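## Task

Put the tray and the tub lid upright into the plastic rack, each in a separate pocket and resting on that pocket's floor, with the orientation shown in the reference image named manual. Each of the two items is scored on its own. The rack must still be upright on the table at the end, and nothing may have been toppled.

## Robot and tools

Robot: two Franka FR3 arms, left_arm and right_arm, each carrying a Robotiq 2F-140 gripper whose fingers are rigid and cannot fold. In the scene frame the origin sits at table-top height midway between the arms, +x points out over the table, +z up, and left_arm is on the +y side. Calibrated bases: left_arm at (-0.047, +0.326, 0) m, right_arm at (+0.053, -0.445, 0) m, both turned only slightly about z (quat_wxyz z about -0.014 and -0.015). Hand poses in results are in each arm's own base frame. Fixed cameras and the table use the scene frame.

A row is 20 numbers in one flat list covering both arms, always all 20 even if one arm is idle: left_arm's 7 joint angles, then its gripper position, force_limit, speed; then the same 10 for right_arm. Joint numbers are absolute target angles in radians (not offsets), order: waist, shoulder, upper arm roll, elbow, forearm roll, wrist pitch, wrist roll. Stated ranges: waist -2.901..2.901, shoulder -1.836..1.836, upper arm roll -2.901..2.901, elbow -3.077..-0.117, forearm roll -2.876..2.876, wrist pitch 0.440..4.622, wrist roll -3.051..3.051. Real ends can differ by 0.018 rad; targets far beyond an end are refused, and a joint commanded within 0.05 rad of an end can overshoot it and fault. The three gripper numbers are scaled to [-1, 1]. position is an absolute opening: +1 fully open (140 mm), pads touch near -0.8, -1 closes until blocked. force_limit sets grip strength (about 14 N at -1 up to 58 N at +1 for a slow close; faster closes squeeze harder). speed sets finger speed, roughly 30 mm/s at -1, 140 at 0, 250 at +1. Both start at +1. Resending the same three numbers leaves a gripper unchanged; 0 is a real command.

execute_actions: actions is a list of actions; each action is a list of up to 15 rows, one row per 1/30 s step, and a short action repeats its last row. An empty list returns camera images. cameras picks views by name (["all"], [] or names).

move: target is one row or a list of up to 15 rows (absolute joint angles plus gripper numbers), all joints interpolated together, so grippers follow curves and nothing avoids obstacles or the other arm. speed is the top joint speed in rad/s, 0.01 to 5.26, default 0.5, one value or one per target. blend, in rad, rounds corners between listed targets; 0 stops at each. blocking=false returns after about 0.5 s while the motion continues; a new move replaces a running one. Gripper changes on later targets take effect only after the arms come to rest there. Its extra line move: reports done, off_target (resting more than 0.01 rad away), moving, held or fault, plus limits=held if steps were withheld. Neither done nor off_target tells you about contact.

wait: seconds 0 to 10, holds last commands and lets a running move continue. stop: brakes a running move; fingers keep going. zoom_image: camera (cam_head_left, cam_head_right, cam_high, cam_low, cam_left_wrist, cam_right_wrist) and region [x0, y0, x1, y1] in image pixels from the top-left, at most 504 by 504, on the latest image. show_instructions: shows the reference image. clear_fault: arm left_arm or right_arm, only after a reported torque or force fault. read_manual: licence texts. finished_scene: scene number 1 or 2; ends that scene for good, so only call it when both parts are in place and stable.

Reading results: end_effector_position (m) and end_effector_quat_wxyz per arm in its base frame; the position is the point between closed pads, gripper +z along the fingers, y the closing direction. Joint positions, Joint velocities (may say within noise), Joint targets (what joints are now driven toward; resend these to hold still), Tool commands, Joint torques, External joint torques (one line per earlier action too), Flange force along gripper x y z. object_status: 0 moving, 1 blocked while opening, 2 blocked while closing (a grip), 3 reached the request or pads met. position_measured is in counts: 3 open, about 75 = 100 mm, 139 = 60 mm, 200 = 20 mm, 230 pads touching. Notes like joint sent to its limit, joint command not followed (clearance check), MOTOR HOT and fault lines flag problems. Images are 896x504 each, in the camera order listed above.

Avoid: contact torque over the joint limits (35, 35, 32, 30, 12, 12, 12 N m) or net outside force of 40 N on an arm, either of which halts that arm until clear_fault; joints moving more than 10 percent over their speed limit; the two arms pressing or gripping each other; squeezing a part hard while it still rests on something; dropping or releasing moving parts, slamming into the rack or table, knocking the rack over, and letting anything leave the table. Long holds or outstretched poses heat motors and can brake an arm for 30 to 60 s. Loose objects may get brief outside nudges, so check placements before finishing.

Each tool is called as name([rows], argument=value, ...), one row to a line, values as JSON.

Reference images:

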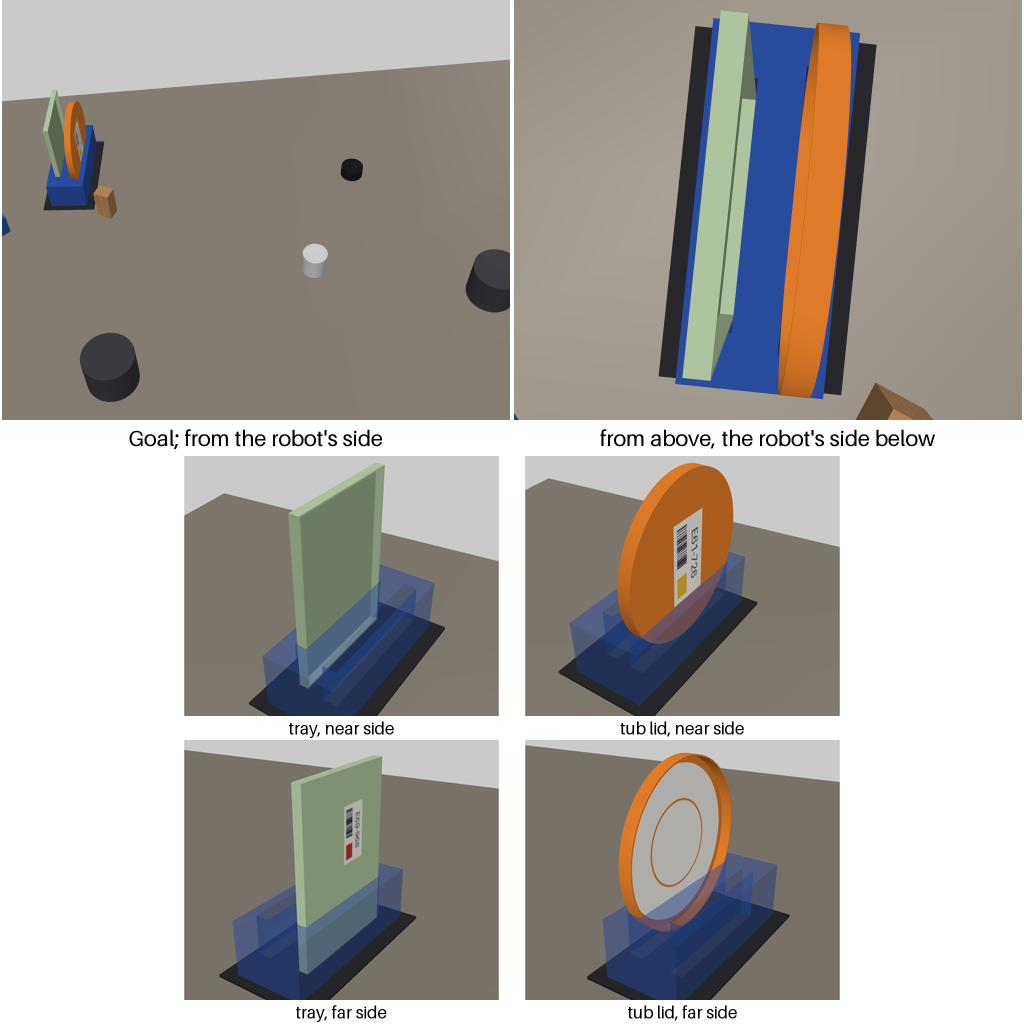

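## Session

execute_actions(actions=[])

show_instructions()

Scene clock: 0.00 s.
left_arm: end_effector_position=(+0.1509, +0.5011, +0.1868) position_measured=3 object_status=3 end_effector_quat_wxyz=(-0.026, -0.378, +0.908, +0.181) | right_arm: end_effector_position=(+0.2625, +0.1362, +0.3046) position_measured=3 object_status=3 end_effector_quat_wxyz=(+0.083, +0.948, -0.306, -0.026)
Joint positions: left_arm=[1.059 -0.183 0.097 -2.45 0.492 2.426 1.589] | right_arm=[0.491 -0.68 0.047 -2.457 -0.043 1.62 -0.416]
Joint velocities: within noise
Joint torques (N m): no reading
External joint torques (N m): no reading
Flange force (N): no reading
Joint targets: left_arm=[1.059 -0.183 0.097 -2.450 0.492 2.426 1.589] | right_arm=[0.491 -0.680 0.047 -2.457 -0.043 1.620 -0.416]
Tool commands: left_gripper/position=+1.0 left_gripper/force_limit=+1.0 left_gripper/speed=+1.0 right_gripper/position=+1.0 right_gripper/force_limit=+1.0 right_gripper/speed=+1.0
camera_calibration:
cam_left_wrist: T_world_to_cam=[[-0.685006, 0.639984, 0.348121, -0.274655], [0.727005, 0.569501, 0.383579, -0.458061], [0.047229, 0.515839, -0.855383, 0.03575], [0, 0, 0, 1]] pos_world=[0.143184, 0.418199, 0.301895]
cam_right_wrist: T_world_to_cam=[[-0.575996, -0.797251, 0.18061, 0.210815], [-0.728961, 0.600933, 0.327864, 0.0146197], [-0.369924, 0.0571906, -0.9273, 0.513501], [0, 0, 0, 1]] pos_world=[0.322043, 0.12992, 0.433301]

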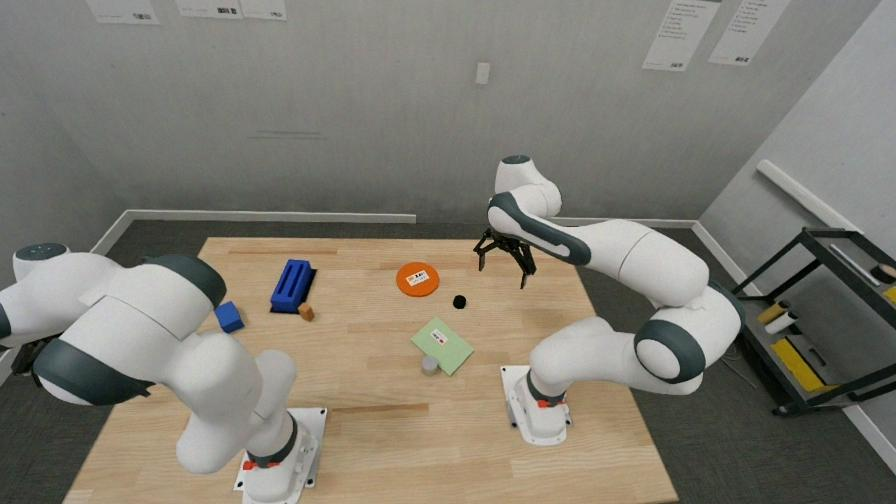

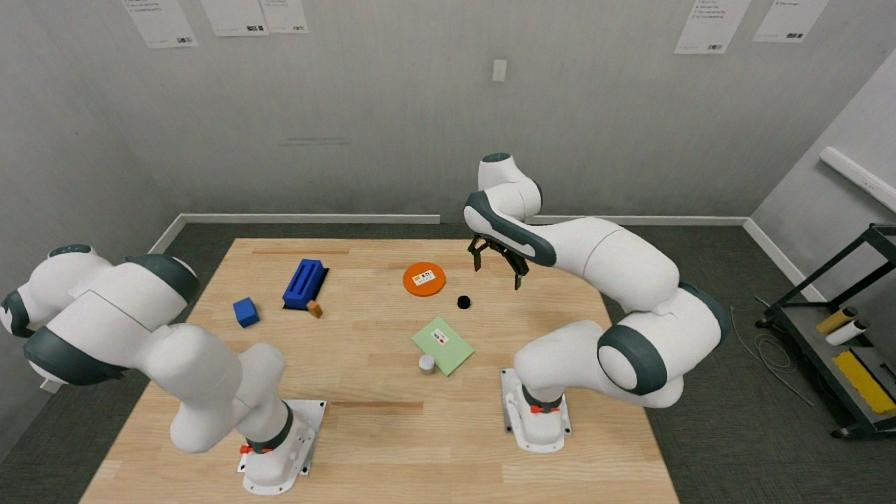

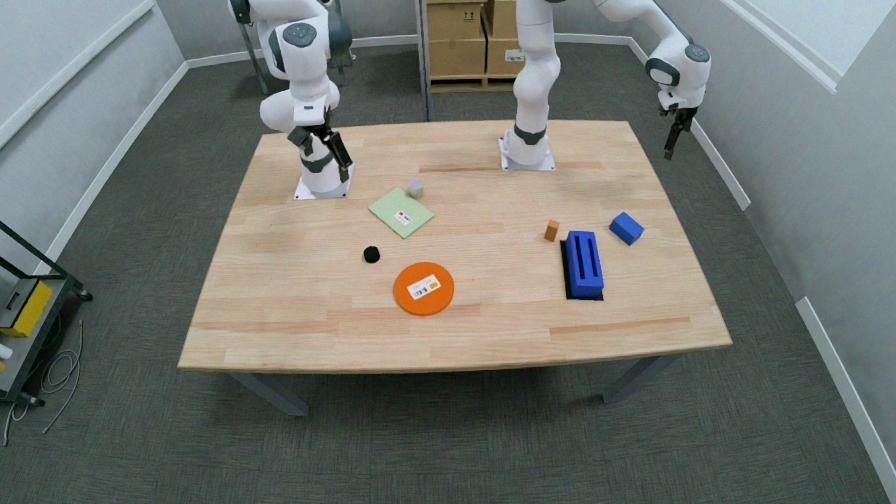

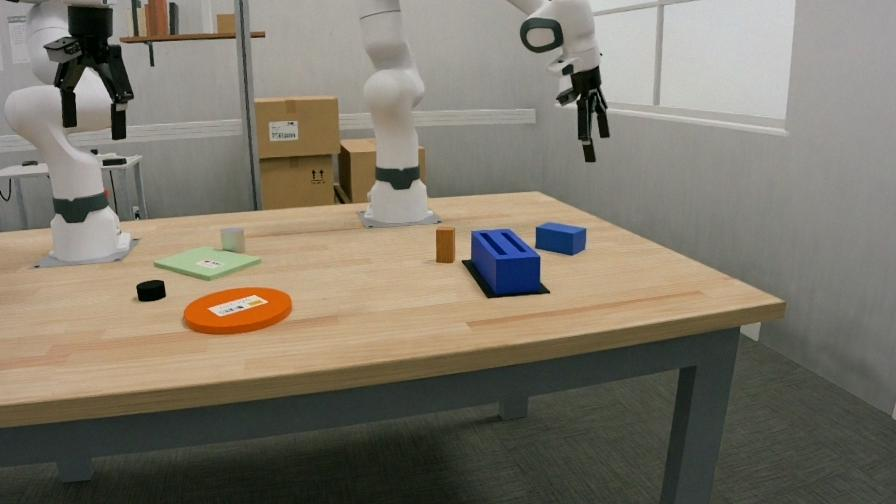

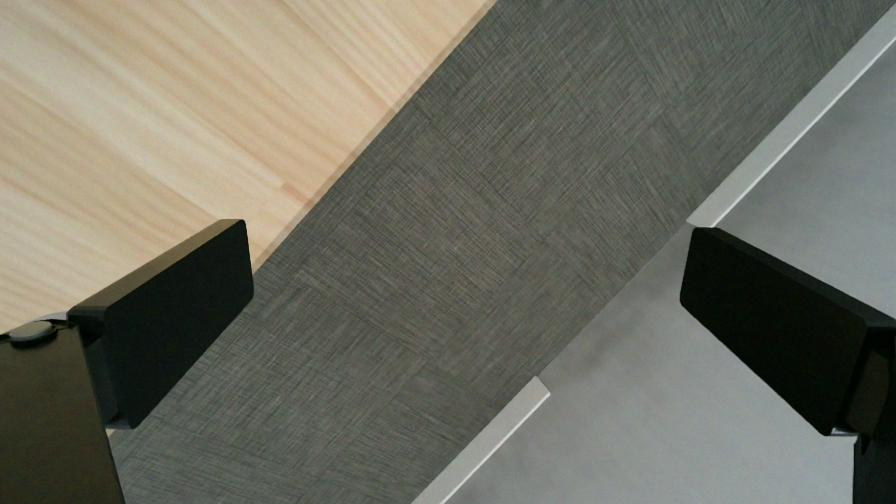

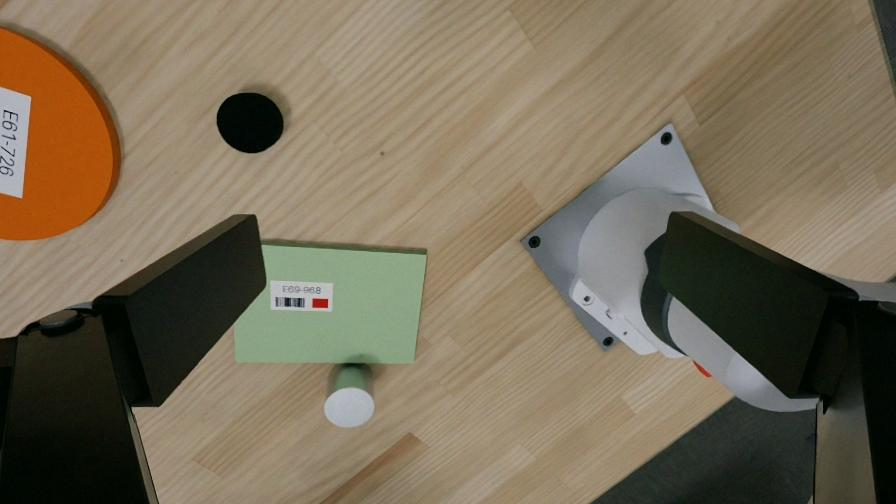

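Reference images for this scene: manual.

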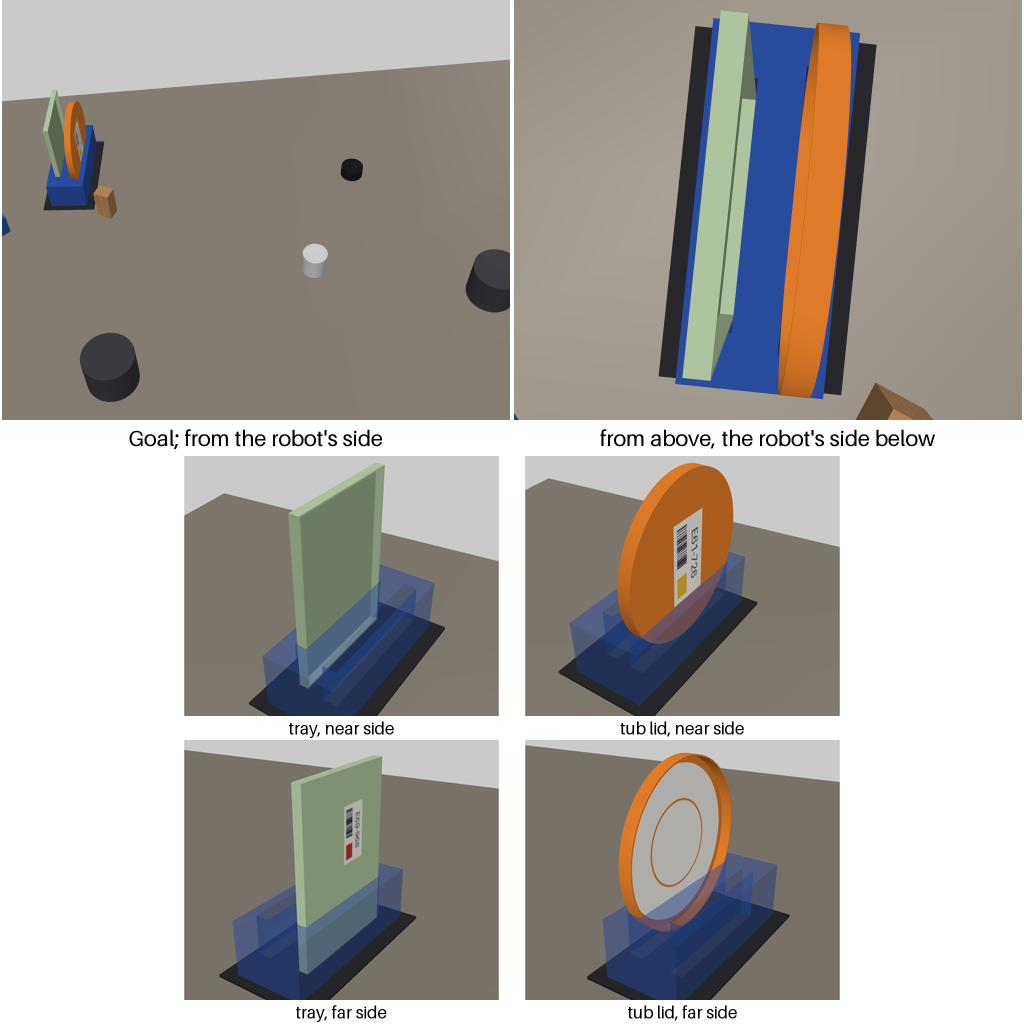

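zoom_image(camera="cam_high", region=[350, 160, 510, 330])

zoom_image(camera="cam_high", region=[520, 190, 660, 320])

zoom_image(camera="cam_head_right", region=[220, 230, 500, 400])

Scaled by 2.965 from the camera's 896x504 image, which has a finer 1280x720 frame.

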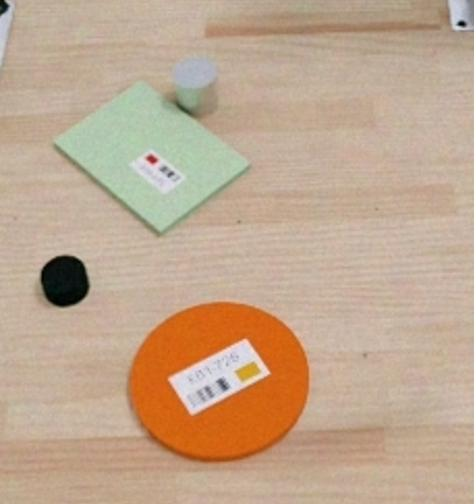

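Scaled by 3.600 from the camera's 896x504 image, which has a finer 1280x720 frame.

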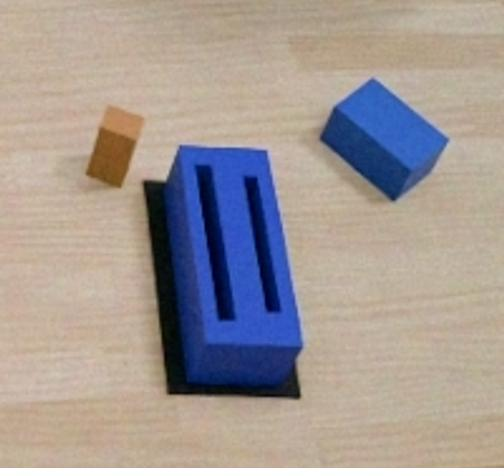

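Scaled by 1.800 from the camera's 896x504 image, which has a finer 1280x720 frame.

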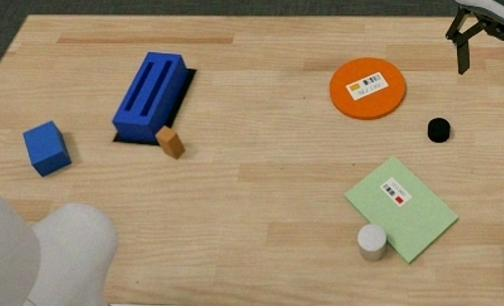

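move(target=[0.21,-0.313,0,-1.995,0,1.682,1.571,1,0,0,0.785,-0.496,0,-2.155,0,1.659,1.571,1,0,0], speed=0.7, cameras=["cam_left_wrist","cam_right_wrist"])

zoom_image(camera="cam_left_wrist", region=[250, 50, 700, 450])

zoom_image(camera="cam_right_wrist", region=[200, 50, 700, 500])

Scene clock: 231.53 s.
left_arm: end_effector_position=(+0.4500, +0.0968, +0.3790) position_measured=3 object_status=3 end_effector_quat_wxyz=(+0.000, -0.103, +0.995, +0.002) | right_arm: end_effector_position=(+0.2829, +0.2810, +0.3804) position_measured=3 object_status=3 end_effector_quat_wxyz=(+0.001, -0.386, +0.922, -0.003)
Joint positions: left_arm=[0.211 -0.312 -0.001 -1.996 0.003 1.684 1.575] | right_arm=[0.783 -0.499 0.002 -2.156 -0.004 1.656 1.563]
Joint velocities: left_arm=[within noise] | right_arm=[0 0.001 -0.001 0 0.001 -0.001 0.006]
Joint torques (N m): left_arm=[-0.06 -20.34 0.91 25.17 0.36 2.22 -0.14] | right_arm=[-0.47 -14.37 -0.34 24.58 1.28 2.61 0.51]
External joint torques (N m): left_arm=[-0.14 1.18 1.07 0.5 -0.48 -0.26 -0.14] | right_arm=[-0.53 0.29 0.05 0.04 0.47 0.13 0.51]
Flange force (N): left_arm=[-5.0 0.8 -2.4] | right_arm=[-1.1 1.0 0.1]
Joint targets: left_arm=[0.210 -0.313 0.000 -1.995 0.000 1.682 1.571] | right_arm=[0.785 -0.496 0.000 -2.155 0.000 1.659 1.571]
move: done
camera_calibration:
cam_left_wrist: T_world_to_cam=[[-0.21696, 0.976173, 0.00373432, 0.0095028], [0.92635, 0.204677, 0.3162, -0.547836], [0.307902, 0.072062, -0.948685, 0.355564], [0, 0, 0, 1]] pos_world=[0.400071, 0.0772302, 0.510509]
cam_right_wrist: T_world_to_cam=[[-0.711551, 0.702628, 0.00294032, 0.00873449], [0.662864, 0.669883, 0.334468, -0.498033], [0.233037, 0.23994, -0.942403, 0.366866], [0, 0, 0, 1]] pos_world=[0.25085, 0.239461, 0.512285]
Images, in order (width x height): cam_left_wrist 896x504, cam_right_wrist 896x504.

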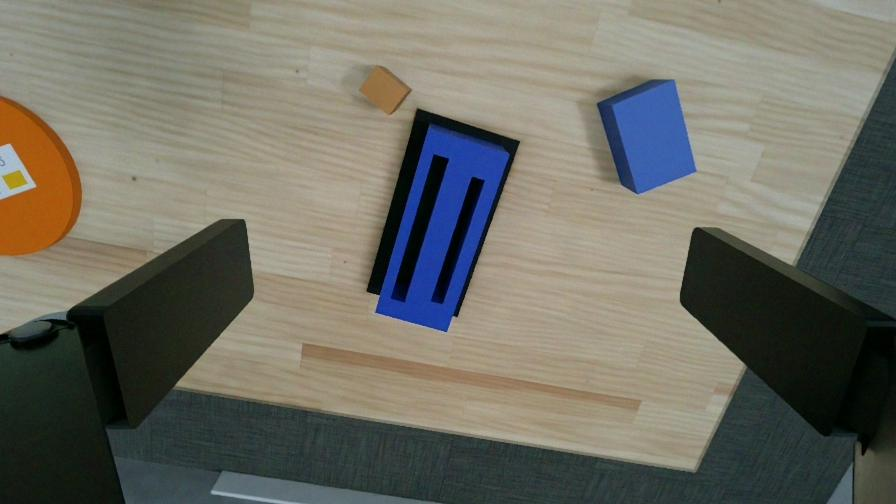

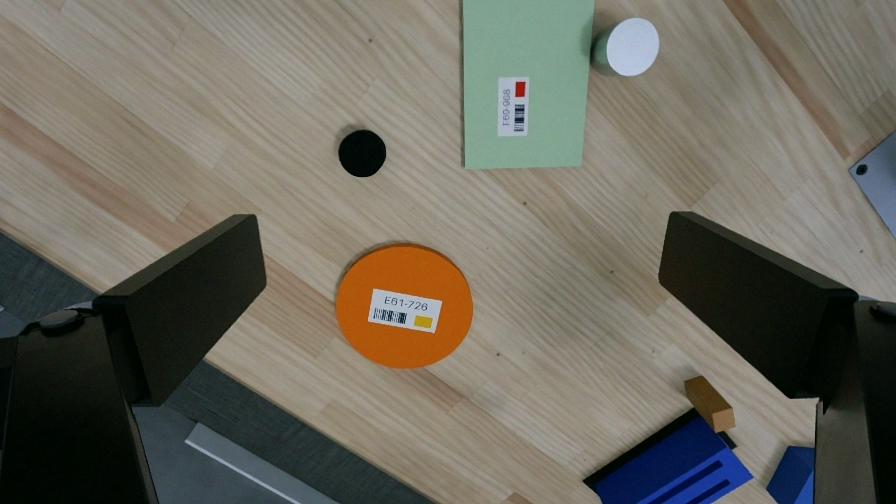

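Scaled by 1.120 from the camera's 896x504 image, which has a finer 1280x720 frame.

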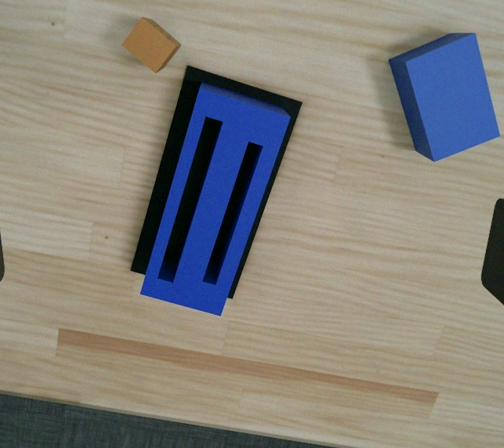

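Scaled by 1.008 from the camera's 896x504 image, which has a finer 1280x720 frame.

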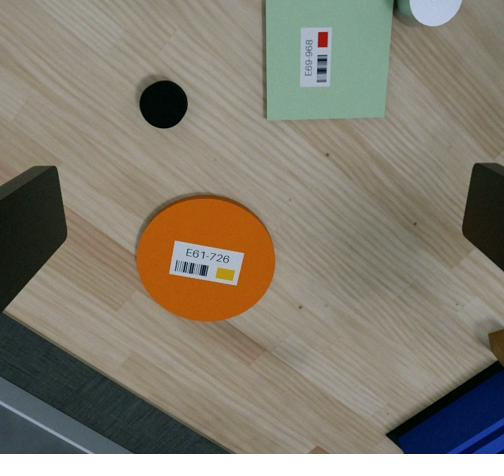

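move(target=[-0.0904,0.5959,-0.4454,-2.0211,-0.8681,2.0293,0.8727,1,0,0,-0.9,-0.496,0,-2.155,0,1.659,1.571,1,0,0], speed=0.7, cameras=["cam_left_wrist","cam_head_right","cam_high"])

Scene clock: 440.17 s.
left_arm: end_effector_position=(+0.3251, -0.4562, +0.0651) position_measured=3 object_status=3 end_effector_quat_wxyz=(-0.459, -0.339, +0.797, -0.198) | right_arm: end_effector_position=(+0.2471, -0.3132, +0.3803) position_measured=3 object_status=3 end_effector_quat_wxyz=(-0.001, +0.432, +0.902, -0.001)
Joint positions: left_arm=[-0.091 0.595 -0.445 -2.022 -0.865 2.027 0.878] | right_arm=[-0.898 -0.498 -0.002 -2.156 -0.003 1.657 1.565]
Joint velocities: left_arm=[-0.001 -0.001 0 0 0 0 -0.007] | right_arm=[within noise]
Joint torques (N m): left_arm=[0.79 -38.2 -7.67 17.17 -1.02 -0.09 -0.06] | right_arm=[-1.25 -14.95 0.59 24.47 1.06 2.5 0.35]
External joint torques (N m): left_arm=[0.88 1.59 0.33 0.41 -0.5 0.37 -0.09] | right_arm=[-1.4 -0.04 0.79 -0.05 0.22 0.05 0.35]
Flange force (N): left_arm=[-3.8 -3.6 1.1] | right_arm=[0.2 1.0 0.3]
Joint targets: left_arm=[-0.090 0.596 -0.445 -2.021 -0.868 2.029 0.873] | right_arm=[-0.900 -0.496 0.000 -2.155 0.000 1.659 1.571]
move: done
camera_calibration:
cam_left_wrist: T_world_to_cam=[[-0.725594, 0.688081, 0.00758955, 0.556966], [0.511225, 0.546414, -0.663386, 0.135006], [-0.46061, -0.477469, -0.748239, 0.122174], [0, 0, 0, 1]] pos_world=[0.391388, -0.398673, 0.17675]
Images, in order (width x height): cam_head_right 896x504, cam_high 896x504, cam_left_wrist 896x504.

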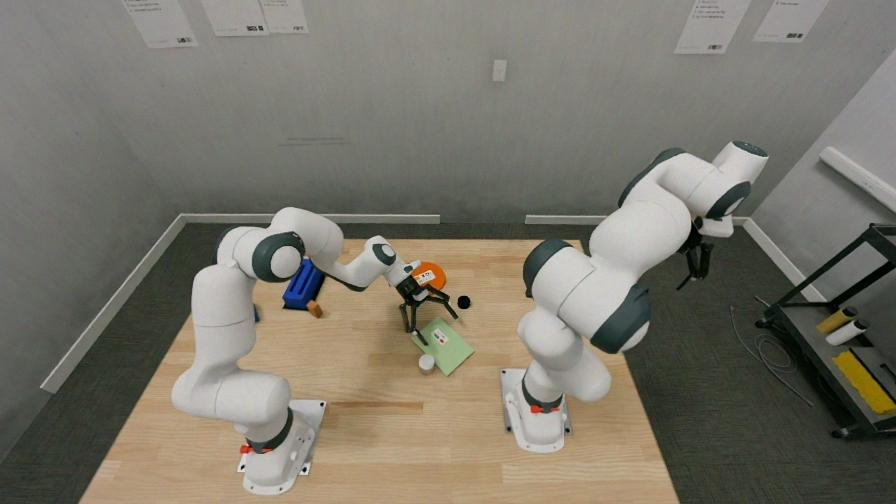

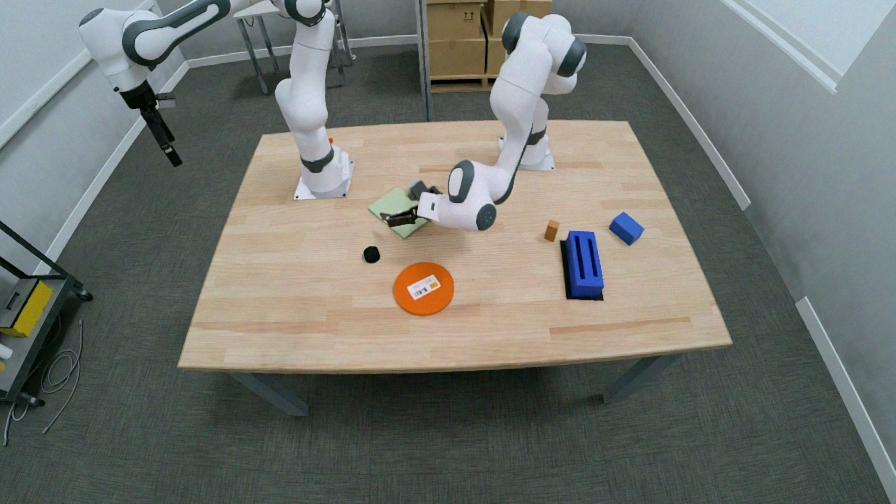

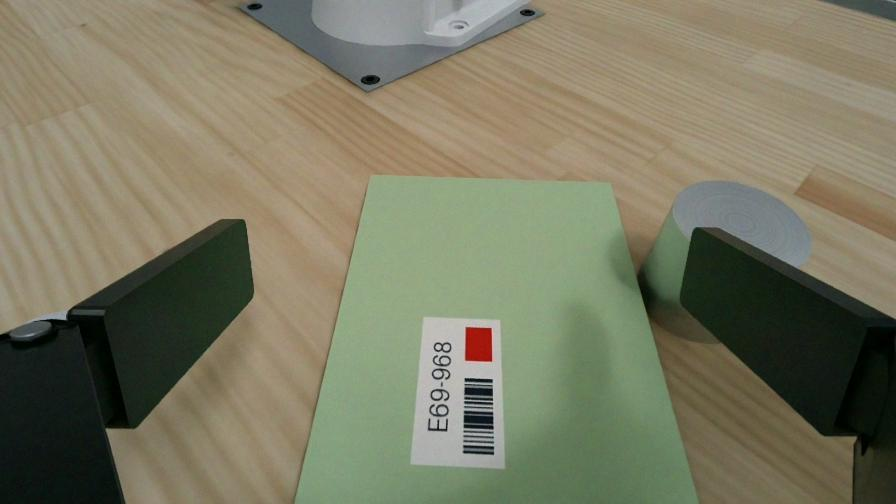

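move(target=[0.0265,0.6937,-0.5477,-2.0152,-0.7467,2.0823,0.8727,1,0,0,-0.9,-0.496,0,-2.155,0,1.659,1.571,1,0,0], speed=0.2, cameras=["cam_left_wrist"])

Scene clock: 473.03 s.
left_arm: end_effector_position=(+0.3221, -0.4407, +0.0360) position_measured=3 object_status=3 end_effector_quat_wxyz=(-0.463, -0.328, +0.801, -0.191) | right_arm: end_effector_position=(+0.2471, -0.3132, +0.3803) position_measured=3 object_status=3 end_effector_quat_wxyz=(-0.001, +0.432, +0.902, -0.001)
Joint positions: left_arm=[0.025 0.691 -0.547 -2.017 -0.75 2.079 0.876] | right_arm=[-0.898 -0.498 -0.002 -2.156 -0.003 1.657 1.565]
Joint velocities: left_arm=[-0.001 0.001 0.001 0 0.003 0.004 -0.001] | right_arm=[within noise]
Joint torques (N m): left_arm=[0.9 -37.33 -10.93 16 0.03 -0.01 -0.14] | right_arm=[-1.26 -14.94 0.64 24.43 1.06 2.52 0.27]
External joint torques (N m): left_arm=[0.63 2.15 -0.4 0.59 0.48 0.42 -0.17] | right_arm=[-1.3 -0.11 0.96 -0.06 0.23 0.06 0.27]
Flange force (N): left_arm=[-5.5 -5.8 1.4] | right_arm=[0.5 1.1 0.4]
Joint targets: left_arm=[0.026 0.694 -0.548 -2.015 -0.747 2.082 0.873] | right_arm=[-0.900 -0.496 0.000 -2.155 0.000 1.659 1.571]
move: done
camera_calibration:
cam_left_wrist: T_world_to_cam=[[-0.706228, 0.707913, 0.0100353, 0.546769], [0.523822, 0.532006, -0.665267, 0.0984507], [-0.47629, -0.464573, -0.746538, 0.117137], [0, 0, 0, 1]] pos_world=[0.390364, -0.385022, 0.147456]
Images, in order (width x height): cam_left_wrist 896x504.

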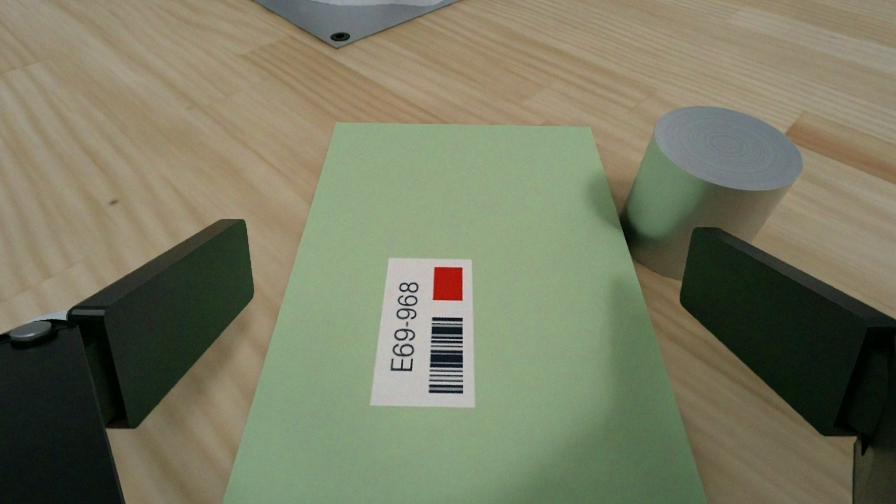

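move(target=[0.0497,0.7524,-0.5724,-2.0019,-0.7097,2.1203,0.8727,1,0,0,-0.9,-0.496,0,-2.155,0,1.659,1.571,1,0,0], speed=0.05, cameras=["cam_left_wrist"])

Scene clock: 505.50 s.
left_arm: end_effector_position=(+0.3221, -0.4406, +0.0170) position_measured=3 object_status=3 end_effector_quat_wxyz=(-0.463, -0.328, +0.801, -0.191) | right_arm: end_effector_position=(+0.2471, -0.3132, +0.3803) position_measured=3 object_status=3 end_effector_quat_wxyz=(-0.001, +0.432, +0.902, -0.001)
Joint positions: left_arm=[0.049 0.75 -0.571 -2.003 -0.713 2.117 0.876] | right_arm=[-0.898 -0.498 -0.002 -2.156 -0.003 1.657 1.565]
Joint velocities: left_arm=[-0.001 -0.001 -0.002 0 0 0.006 0.001] | right_arm=[within noise]
Joint torques (N m): left_arm=[0.85 -37.58 -11.84 15.25 0.09 -0.17 -0.15] | right_arm=[-1.29 -14.89 0.63 24.45 1.06 2.51 0.32]
External joint torques (N m): left_arm=[0.61 2.03 -0.16 0.74 0.49 0.28 -0.18] | right_arm=[-1.33 0.03 0.97 -0.12 0.24 0.05 0.32]
Flange force (N): left_arm=[-5.6 -6.0 1.0] | right_arm=[0.2 1.2 0.4]
Joint targets: left_arm=[0.050 0.752 -0.572 -2.002 -0.710 2.120 0.873] | right_arm=[-0.900 -0.496 0.000 -2.155 0.000 1.659 1.571]
move: done
camera_calibration:
cam_left_wrist: T_world_to_cam=[[-0.706088, 0.708053, 0.0100497, 0.546886], [0.524002, 0.531988, -0.66514, 0.0855971], [-0.476301, -0.464381, -0.746651, 0.103017], [0, 0, 0, 1]] pos_world=[0.390364, -0.384922, 0.128356]
Images, in order (width x height): cam_left_wrist 896x504.

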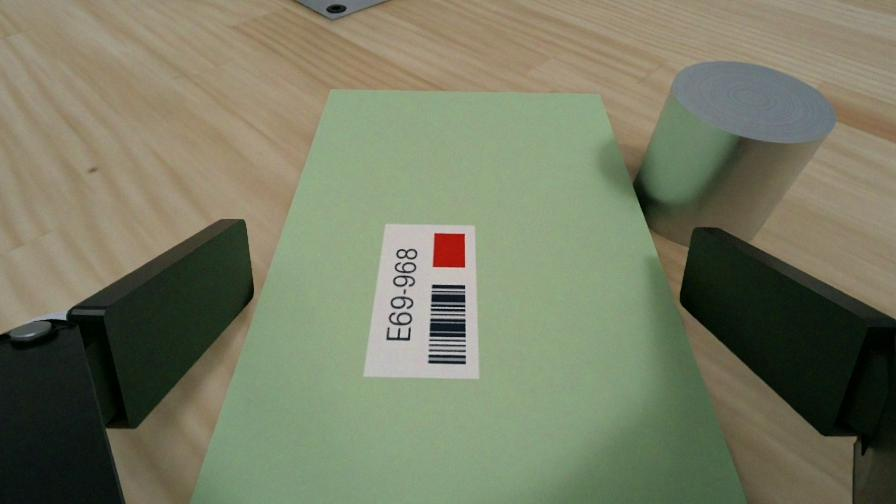

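move(target=[0.0546,0.7648,-0.5776,-1.9991,-0.7019,2.1283,0.8727,1,0,0,-0.9,-0.496,0,-2.155,0,1.659,1.571,1,0,0], speed=0.03)

Scene clock: 512.93 s.
left_arm: end_effector_position=(+0.3220, -0.4406, +0.0131) position_measured=3 object_status=3 end_effector_quat_wxyz=(-0.463, -0.328, +0.801, -0.191) | right_arm: end_effector_position=(+0.2471, -0.3132, +0.3803) position_measured=3 object_status=3 end_effector_quat_wxyz=(-0.001, +0.432, +0.902, -0.001)
Joint positions: left_arm=[0.053 0.762 -0.576 -2.001 -0.705 2.125 0.876] | right_arm=[-0.898 -0.498 -0.002 -2.156 -0.003 1.657 1.565]
Joint velocities: left_arm=[0.002 0 -0.001 0.001 0.003 0.003 0] | right_arm=[within noise]
Joint torques (N m): left_arm=[0.85 -37.54 -12.24 15.15 0.11 -0.11 -0.1] | right_arm=[-1.26 -15 0.59 24.48 1.05 2.52 0.3]
External joint torques (N m): left_arm=[0.67 2.35 -0.19 0.67 0.5 0.33 -0.13] | right_arm=[-1.25 -0.19 0.99 -0.01 0.23 0.07 0.3]
Flange force (N): left_arm=[-6.2 -6.1 1.4] | right_arm=[0.6 1.3 0.3]
Joint targets: left_arm=[0.055 0.765 -0.578 -1.999 -0.702 2.128 0.873] | right_arm=[-0.900 -0.496 0.000 -2.155 0.000 1.659 1.571]
move: done

execute_actions([
  [[0.0546,0.7648,-0.5776,-1.9991,-0.7019,2.1283,0.8727,-1,-1,-1,-0.9,-0.496,0,-2.155,0,1.659,1.571,1,0,0]],
  [[0.0546,0.7648,-0.5776,-1.9991,-0.7019,2.1283,0.8727,-1,-1,-1,-0.9,-0.496,0,-2.155,0,1.659,1.571,1,0,0]],
], cameras=["cam_left_wrist"])

Scene clock: 518.17 s.
left_arm: end_effector_position=(+0.3224, -0.4407, +0.0131) position_measured=14 object_status=2 end_effector_quat_wxyz=(-0.463, -0.328, +0.801, -0.191) | right_arm: end_effector_position=(+0.2471, -0.3132, +0.3803) position_measured=3 object_status=3 end_effector_quat_wxyz=(-0.001, +0.432, +0.902, -0.001)
Joint positions: left_arm=[0.054 0.762 -0.577 -2 -0.705 2.126 0.876] | right_arm=[-0.898 -0.498 -0.002 -2.156 -0.003 1.657 1.565]
Joint torques (N m): left_arm=[0.56 -37.52 -12.33 14.88 0.07 0.07 -0.12] | right_arm=[-1.27 -14.97 0.65 24.52 1.04 2.53 0.32]
External joint torques (N m): left_arm=[0.49 2.34 -0.16 0.42 0.47 0.52 -0.15] | right_arm=[-1.27 -0.12 1.04 0 0.22 0.08 0.32]
External joint torques at the end of the 1st action: left_arm=[0.43 2.09 -0.26 0.57 0.45 0.52 -0.18] | right_arm=[-1.33 -0.21 0.95 -0.06 0.22 0.06 0.33]
Flange force (N): left_arm=[-5.9 -5.3 2.2] | right_arm=[0.3 1.4 0.2]
Flange force at the end of the 1st action (N): left_arm=[-5.4 -5.5 1.9] | right_arm=[0.7 1.2 0.4]
Joint targets: left_arm=[0.055 0.765 -0.578 -1.999 -0.702 2.128 0.873] | right_arm=[-0.900 -0.496 0.000 -2.155 0.000 1.659 1.571]
camera_calibration:
cam_left_wrist: T_world_to_cam=[[-0.706522, 0.707629, 0.00935611, 0.547231], [0.524226, 0.532195, -0.664798, 0.0829668], [-0.47541, -0.464789, -0.746965, 0.0997615], [0, 0, 0, 1]] pos_world=[0.390565, -0.385023, 0.124554]
Images, in order (width x height): cam_left_wrist 896x504.

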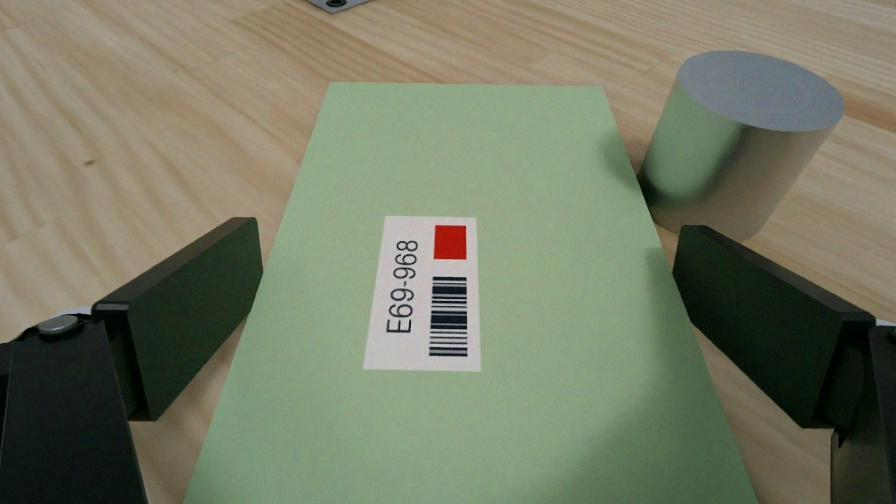

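execute_actions([
  [[0.0546,0.7648,-0.5776,-1.9991,-0.7019,2.1283,0.8727,-0.98,-0.1,-1,-0.9,-0.496,0,-2.155,0,1.659,1.571,1,0,0]],
  [[0.0546,0.7648,-0.5776,-1.9991,-0.7019,2.1283,0.8727,-0.98,-0.1,-1,-0.9,-0.496,0,-2.155,0,1.659,1.571,1,0,0]],
])

move(target=[0.0265,0.6937,-0.5477,-2.0152,-0.7467,2.0823,0.8727,-0.98,-0.1,-1,-0.9,-0.496,0,-2.155,0,1.659,1.571,1,0,0], speed=0.06, cameras=["cam_left_wrist","cam_high"])

Scene clock: 529.43 s.
left_arm: end_effector_position=(+0.3225, -0.4406, +0.0132) position_measured=15 object_status=2 end_effector_quat_wxyz=(-0.463, -0.328, +0.801, -0.191) | right_arm: end_effector_position=(+0.2471, -0.3132, +0.3803) position_measured=3 object_status=3 end_effector_quat_wxyz=(-0.001, +0.432, +0.902, -0.001)
Joint positions: left_arm=[0.054 0.762 -0.577 -2 -0.705 2.126 0.876] | right_arm=[-0.898 -0.498 -0.002 -2.156 -0.003 1.657 1.565]
Joint torques (N m): left_arm=[0.44 -37.53 -12.29 14.88 0.05 -0.02 -0.13] | right_arm=[-1.27 -14.96 0.62 24.44 1.05 2.51 0.35]
External joint torques (N m): left_arm=[0.31 2.19 -0.24 0.5 0.44 0.43 -0.15] | right_arm=[-1.36 -0.19 0.89 -0.03 0.22 0.06 0.35]
External joint torques at the end of the 1st action: left_arm=[0.25 2.21 -0.12 0.47 0.43 0.43 -0.11] | right_arm=[-1.33 -0.18 1.02 0.08 0.24 0.05 0.44]
Flange force (N): left_arm=[-5.6 -5.6 2.0] | right_arm=[0.6 1.2 0.3]
Flange force at the end of the 1st action (N): left_arm=[-5.8 -5.6 2.1] | right_arm=[0.3 1.5 0.0]
Joint targets: left_arm=[0.055 0.765 -0.578 -1.999 -0.702 2.128 0.873] | right_arm=[-0.900 -0.496 0.000 -2.155 0.000 1.659 1.571]

Scene clock: 531.00 s.
left_arm: end_effector_position=(+0.3241, -0.4402, +0.0339) position_measured=15 object_status=2 end_effector_quat_wxyz=(-0.461, -0.328, +0.802, -0.191) | right_arm: end_effector_position=(+0.2471, -0.3132, +0.3803) position_measured=3 object_status=3 end_effector_quat_wxyz=(-0.001, +0.432, +0.902, -0.001)
Joint positions: left_arm=[0.028 0.696 -0.549 -2.014 -0.743 2.086 0.876] | right_arm=[-0.898 -0.498 -0.002 -2.156 -0.003 1.657 1.565]
Joint velocities: left_arm=[0 0 0.001 0 -0.002 -0.004 -0.001] | right_arm=[within noise]
Joint torques (N m): left_arm=[0.05 -38.69 -10.17 15.15 -0.99 -0.76 -0.11] | right_arm=[-1.23 -14.94 0.62 24.42 1.03 2.51 0.3]
External joint torques (N m): left_arm=[0.03 0.84 0.66 -0.2 -0.55 -0.32 -0.13] | right_arm=[-1.33 -0.16 0.87 -0.04 0.2 0.06 0.3]
Flange force (N): left_arm=[-1.5 -1.0 0.2] | right_arm=[0.6 1.0 0.3]
Joint targets: left_arm=[0.026 0.694 -0.548 -2.015 -0.747 2.082 0.873] | right_arm=[-0.900 -0.496 0.000 -2.155 0.000 1.659 1.571]
move: done
camera_calibration:
cam_left_wrist: T_world_to_cam=[[-0.706475, 0.707704, 0.00701198, 0.548022], [0.527666, 0.5333, -0.66118, 0.0948119], [-0.471659, -0.463407, -0.750194, 0.115835], [0, 0, 0, 1]] pos_world=[0.391769, -0.384722, 0.145744]
Images, in order (width x height): cam_high 896x504, cam_left_wrist 896x504.

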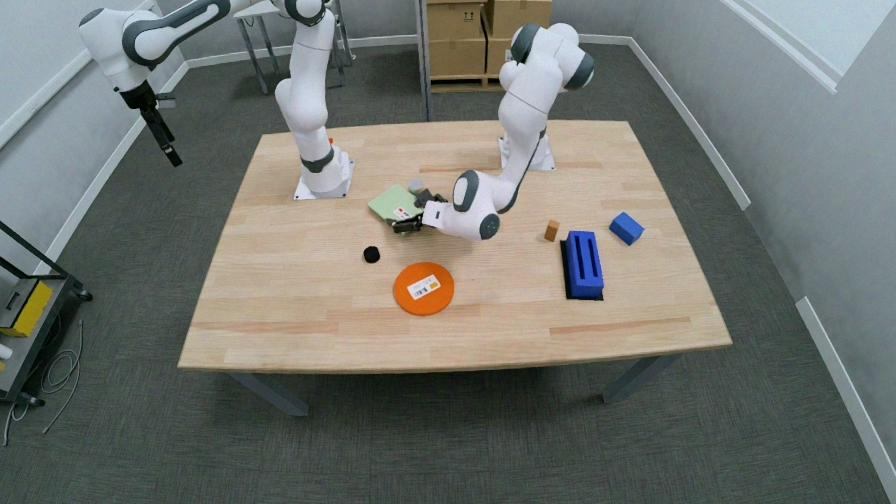

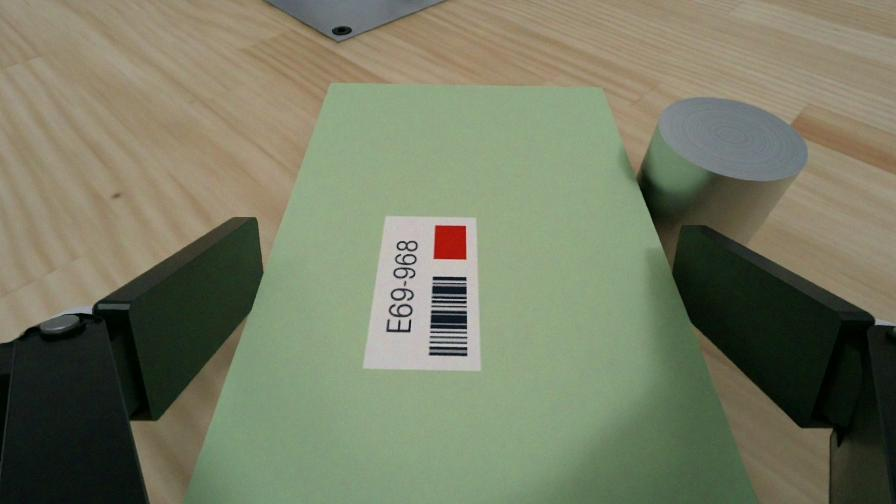

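move([
  [-0.1456,0.4948,-0.3568,-2.0394,-0.8818,1.919,0.8727,-0.98,-0.1,-1,-0.9,-0.496,0,-2.155,0,1.659,1.571,1,0,0],
  [0.3,0.25,-0.65,-1.95,-0.6,1.95,-0.2,-0.98,-0.1,-1,-0.9,-0.496,0,-2.155,0,1.659,1.571,1,0,0],
  [1.2118,0.3365,-0.8318,-1.7776,-0.2243,1.7628,-2.618,-0.98,-0.1,-1,-0.9,-0.496,0,-2.155,0,1.659,1.571,1,0,0],
], speed=[0.12,0.6,0.7], blend=[0.04,0.15,0], cameras=["cam_left_wrist","cam_high","cam_low","cam_head_right"])

Scene clock: 616.40 s.
left_arm: end_effector_position=(+0.5389, +0.1313, +0.2296) position_measured=15 object_status=2 end_effector_quat_wxyz=(+0.177, +0.709, +0.656, -0.189) | right_arm: end_effector_position=(+0.2471, -0.3132, +0.3803) position_measured=3 object_status=3 end_effector_quat_wxyz=(-0.001, +0.432, +0.902, -0.001)
Joint positions: left_arm=[1.212 0.335 -0.831 -1.779 -0.227 1.765 -2.613] | right_arm=[-0.898 -0.498 -0.002 -2.156 -0.003 1.657 1.565]
Joint velocities: left_arm=[0 0 -0.001 0 0 0 -0.005] | right_arm=[within noise]
Joint torques (N m): left_arm=[0.4 -30.39 -7.86 23.93 0.33 1.37 -0.2] | right_arm=[-1.32 -14.92 0.67 24.42 1.05 2.5 0.32]
External joint torques (N m): left_arm=[0.28 1.8 -0.19 0.73 0.41 -0.24 -0.18] | right_arm=[-1.31 -0.03 1.06 -0.08 0.24 0.05 0.32]
Flange force (N): left_arm=[5.0 9.0 -2.9] | right_arm=[0.2 1.4 0.4]
Joint targets: left_arm=[1.212 0.337 -0.832 -1.778 -0.224 1.763 -2.618] | right_arm=[-0.900 -0.496 0.000 -2.155 0.000 1.659 1.571]
move: done
camera_calibration:
cam_left_wrist: T_world_to_cam=[[0.997883, -0.0649875, -0.00257027, -0.520949], [-0.0411604, -0.661629, 0.7487, -0.0541119], [-0.0503568, -0.747009, -0.662903, 0.418939], [0, 0, 0, 1]] pos_world=[0.538715, 0.243294, 0.316891]
Images, in order (width x height): cam_head_right 896x504, cam_high 896x504, cam_low 896x504, cam_left_wrist 896x504.

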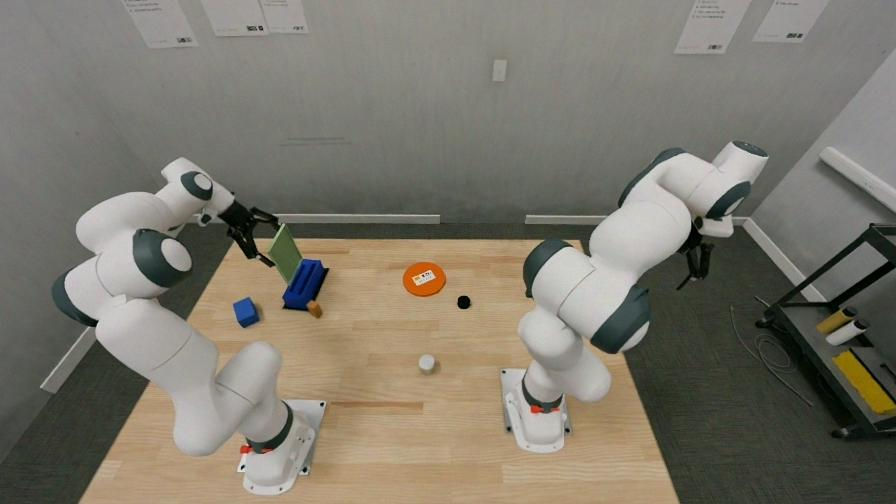

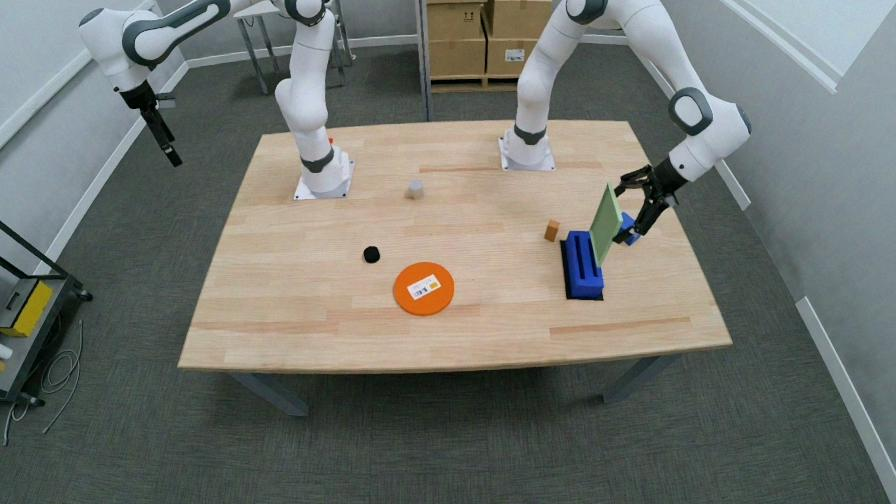

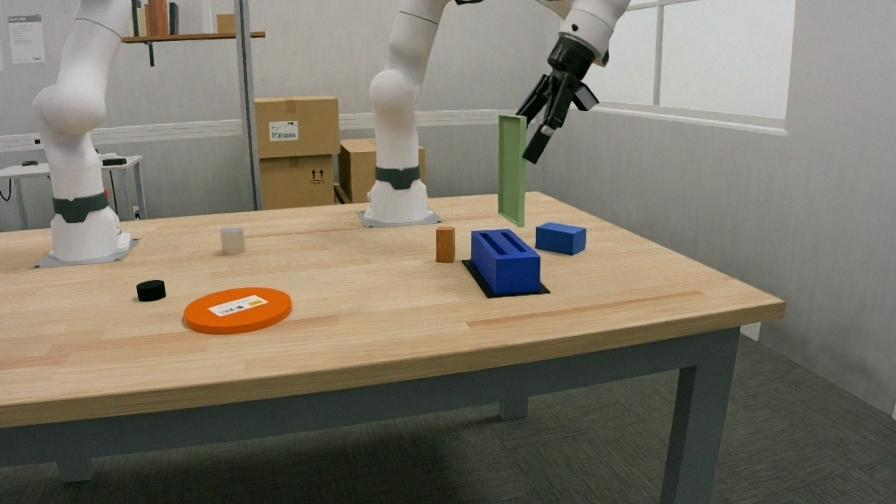

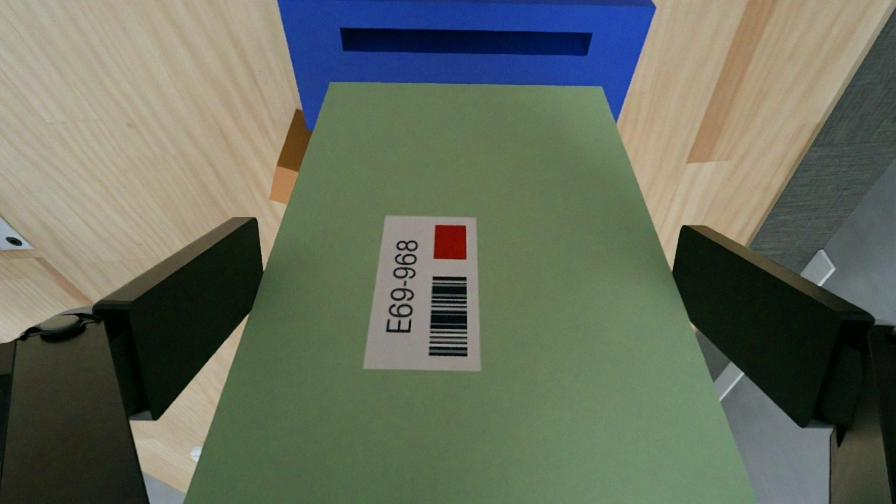

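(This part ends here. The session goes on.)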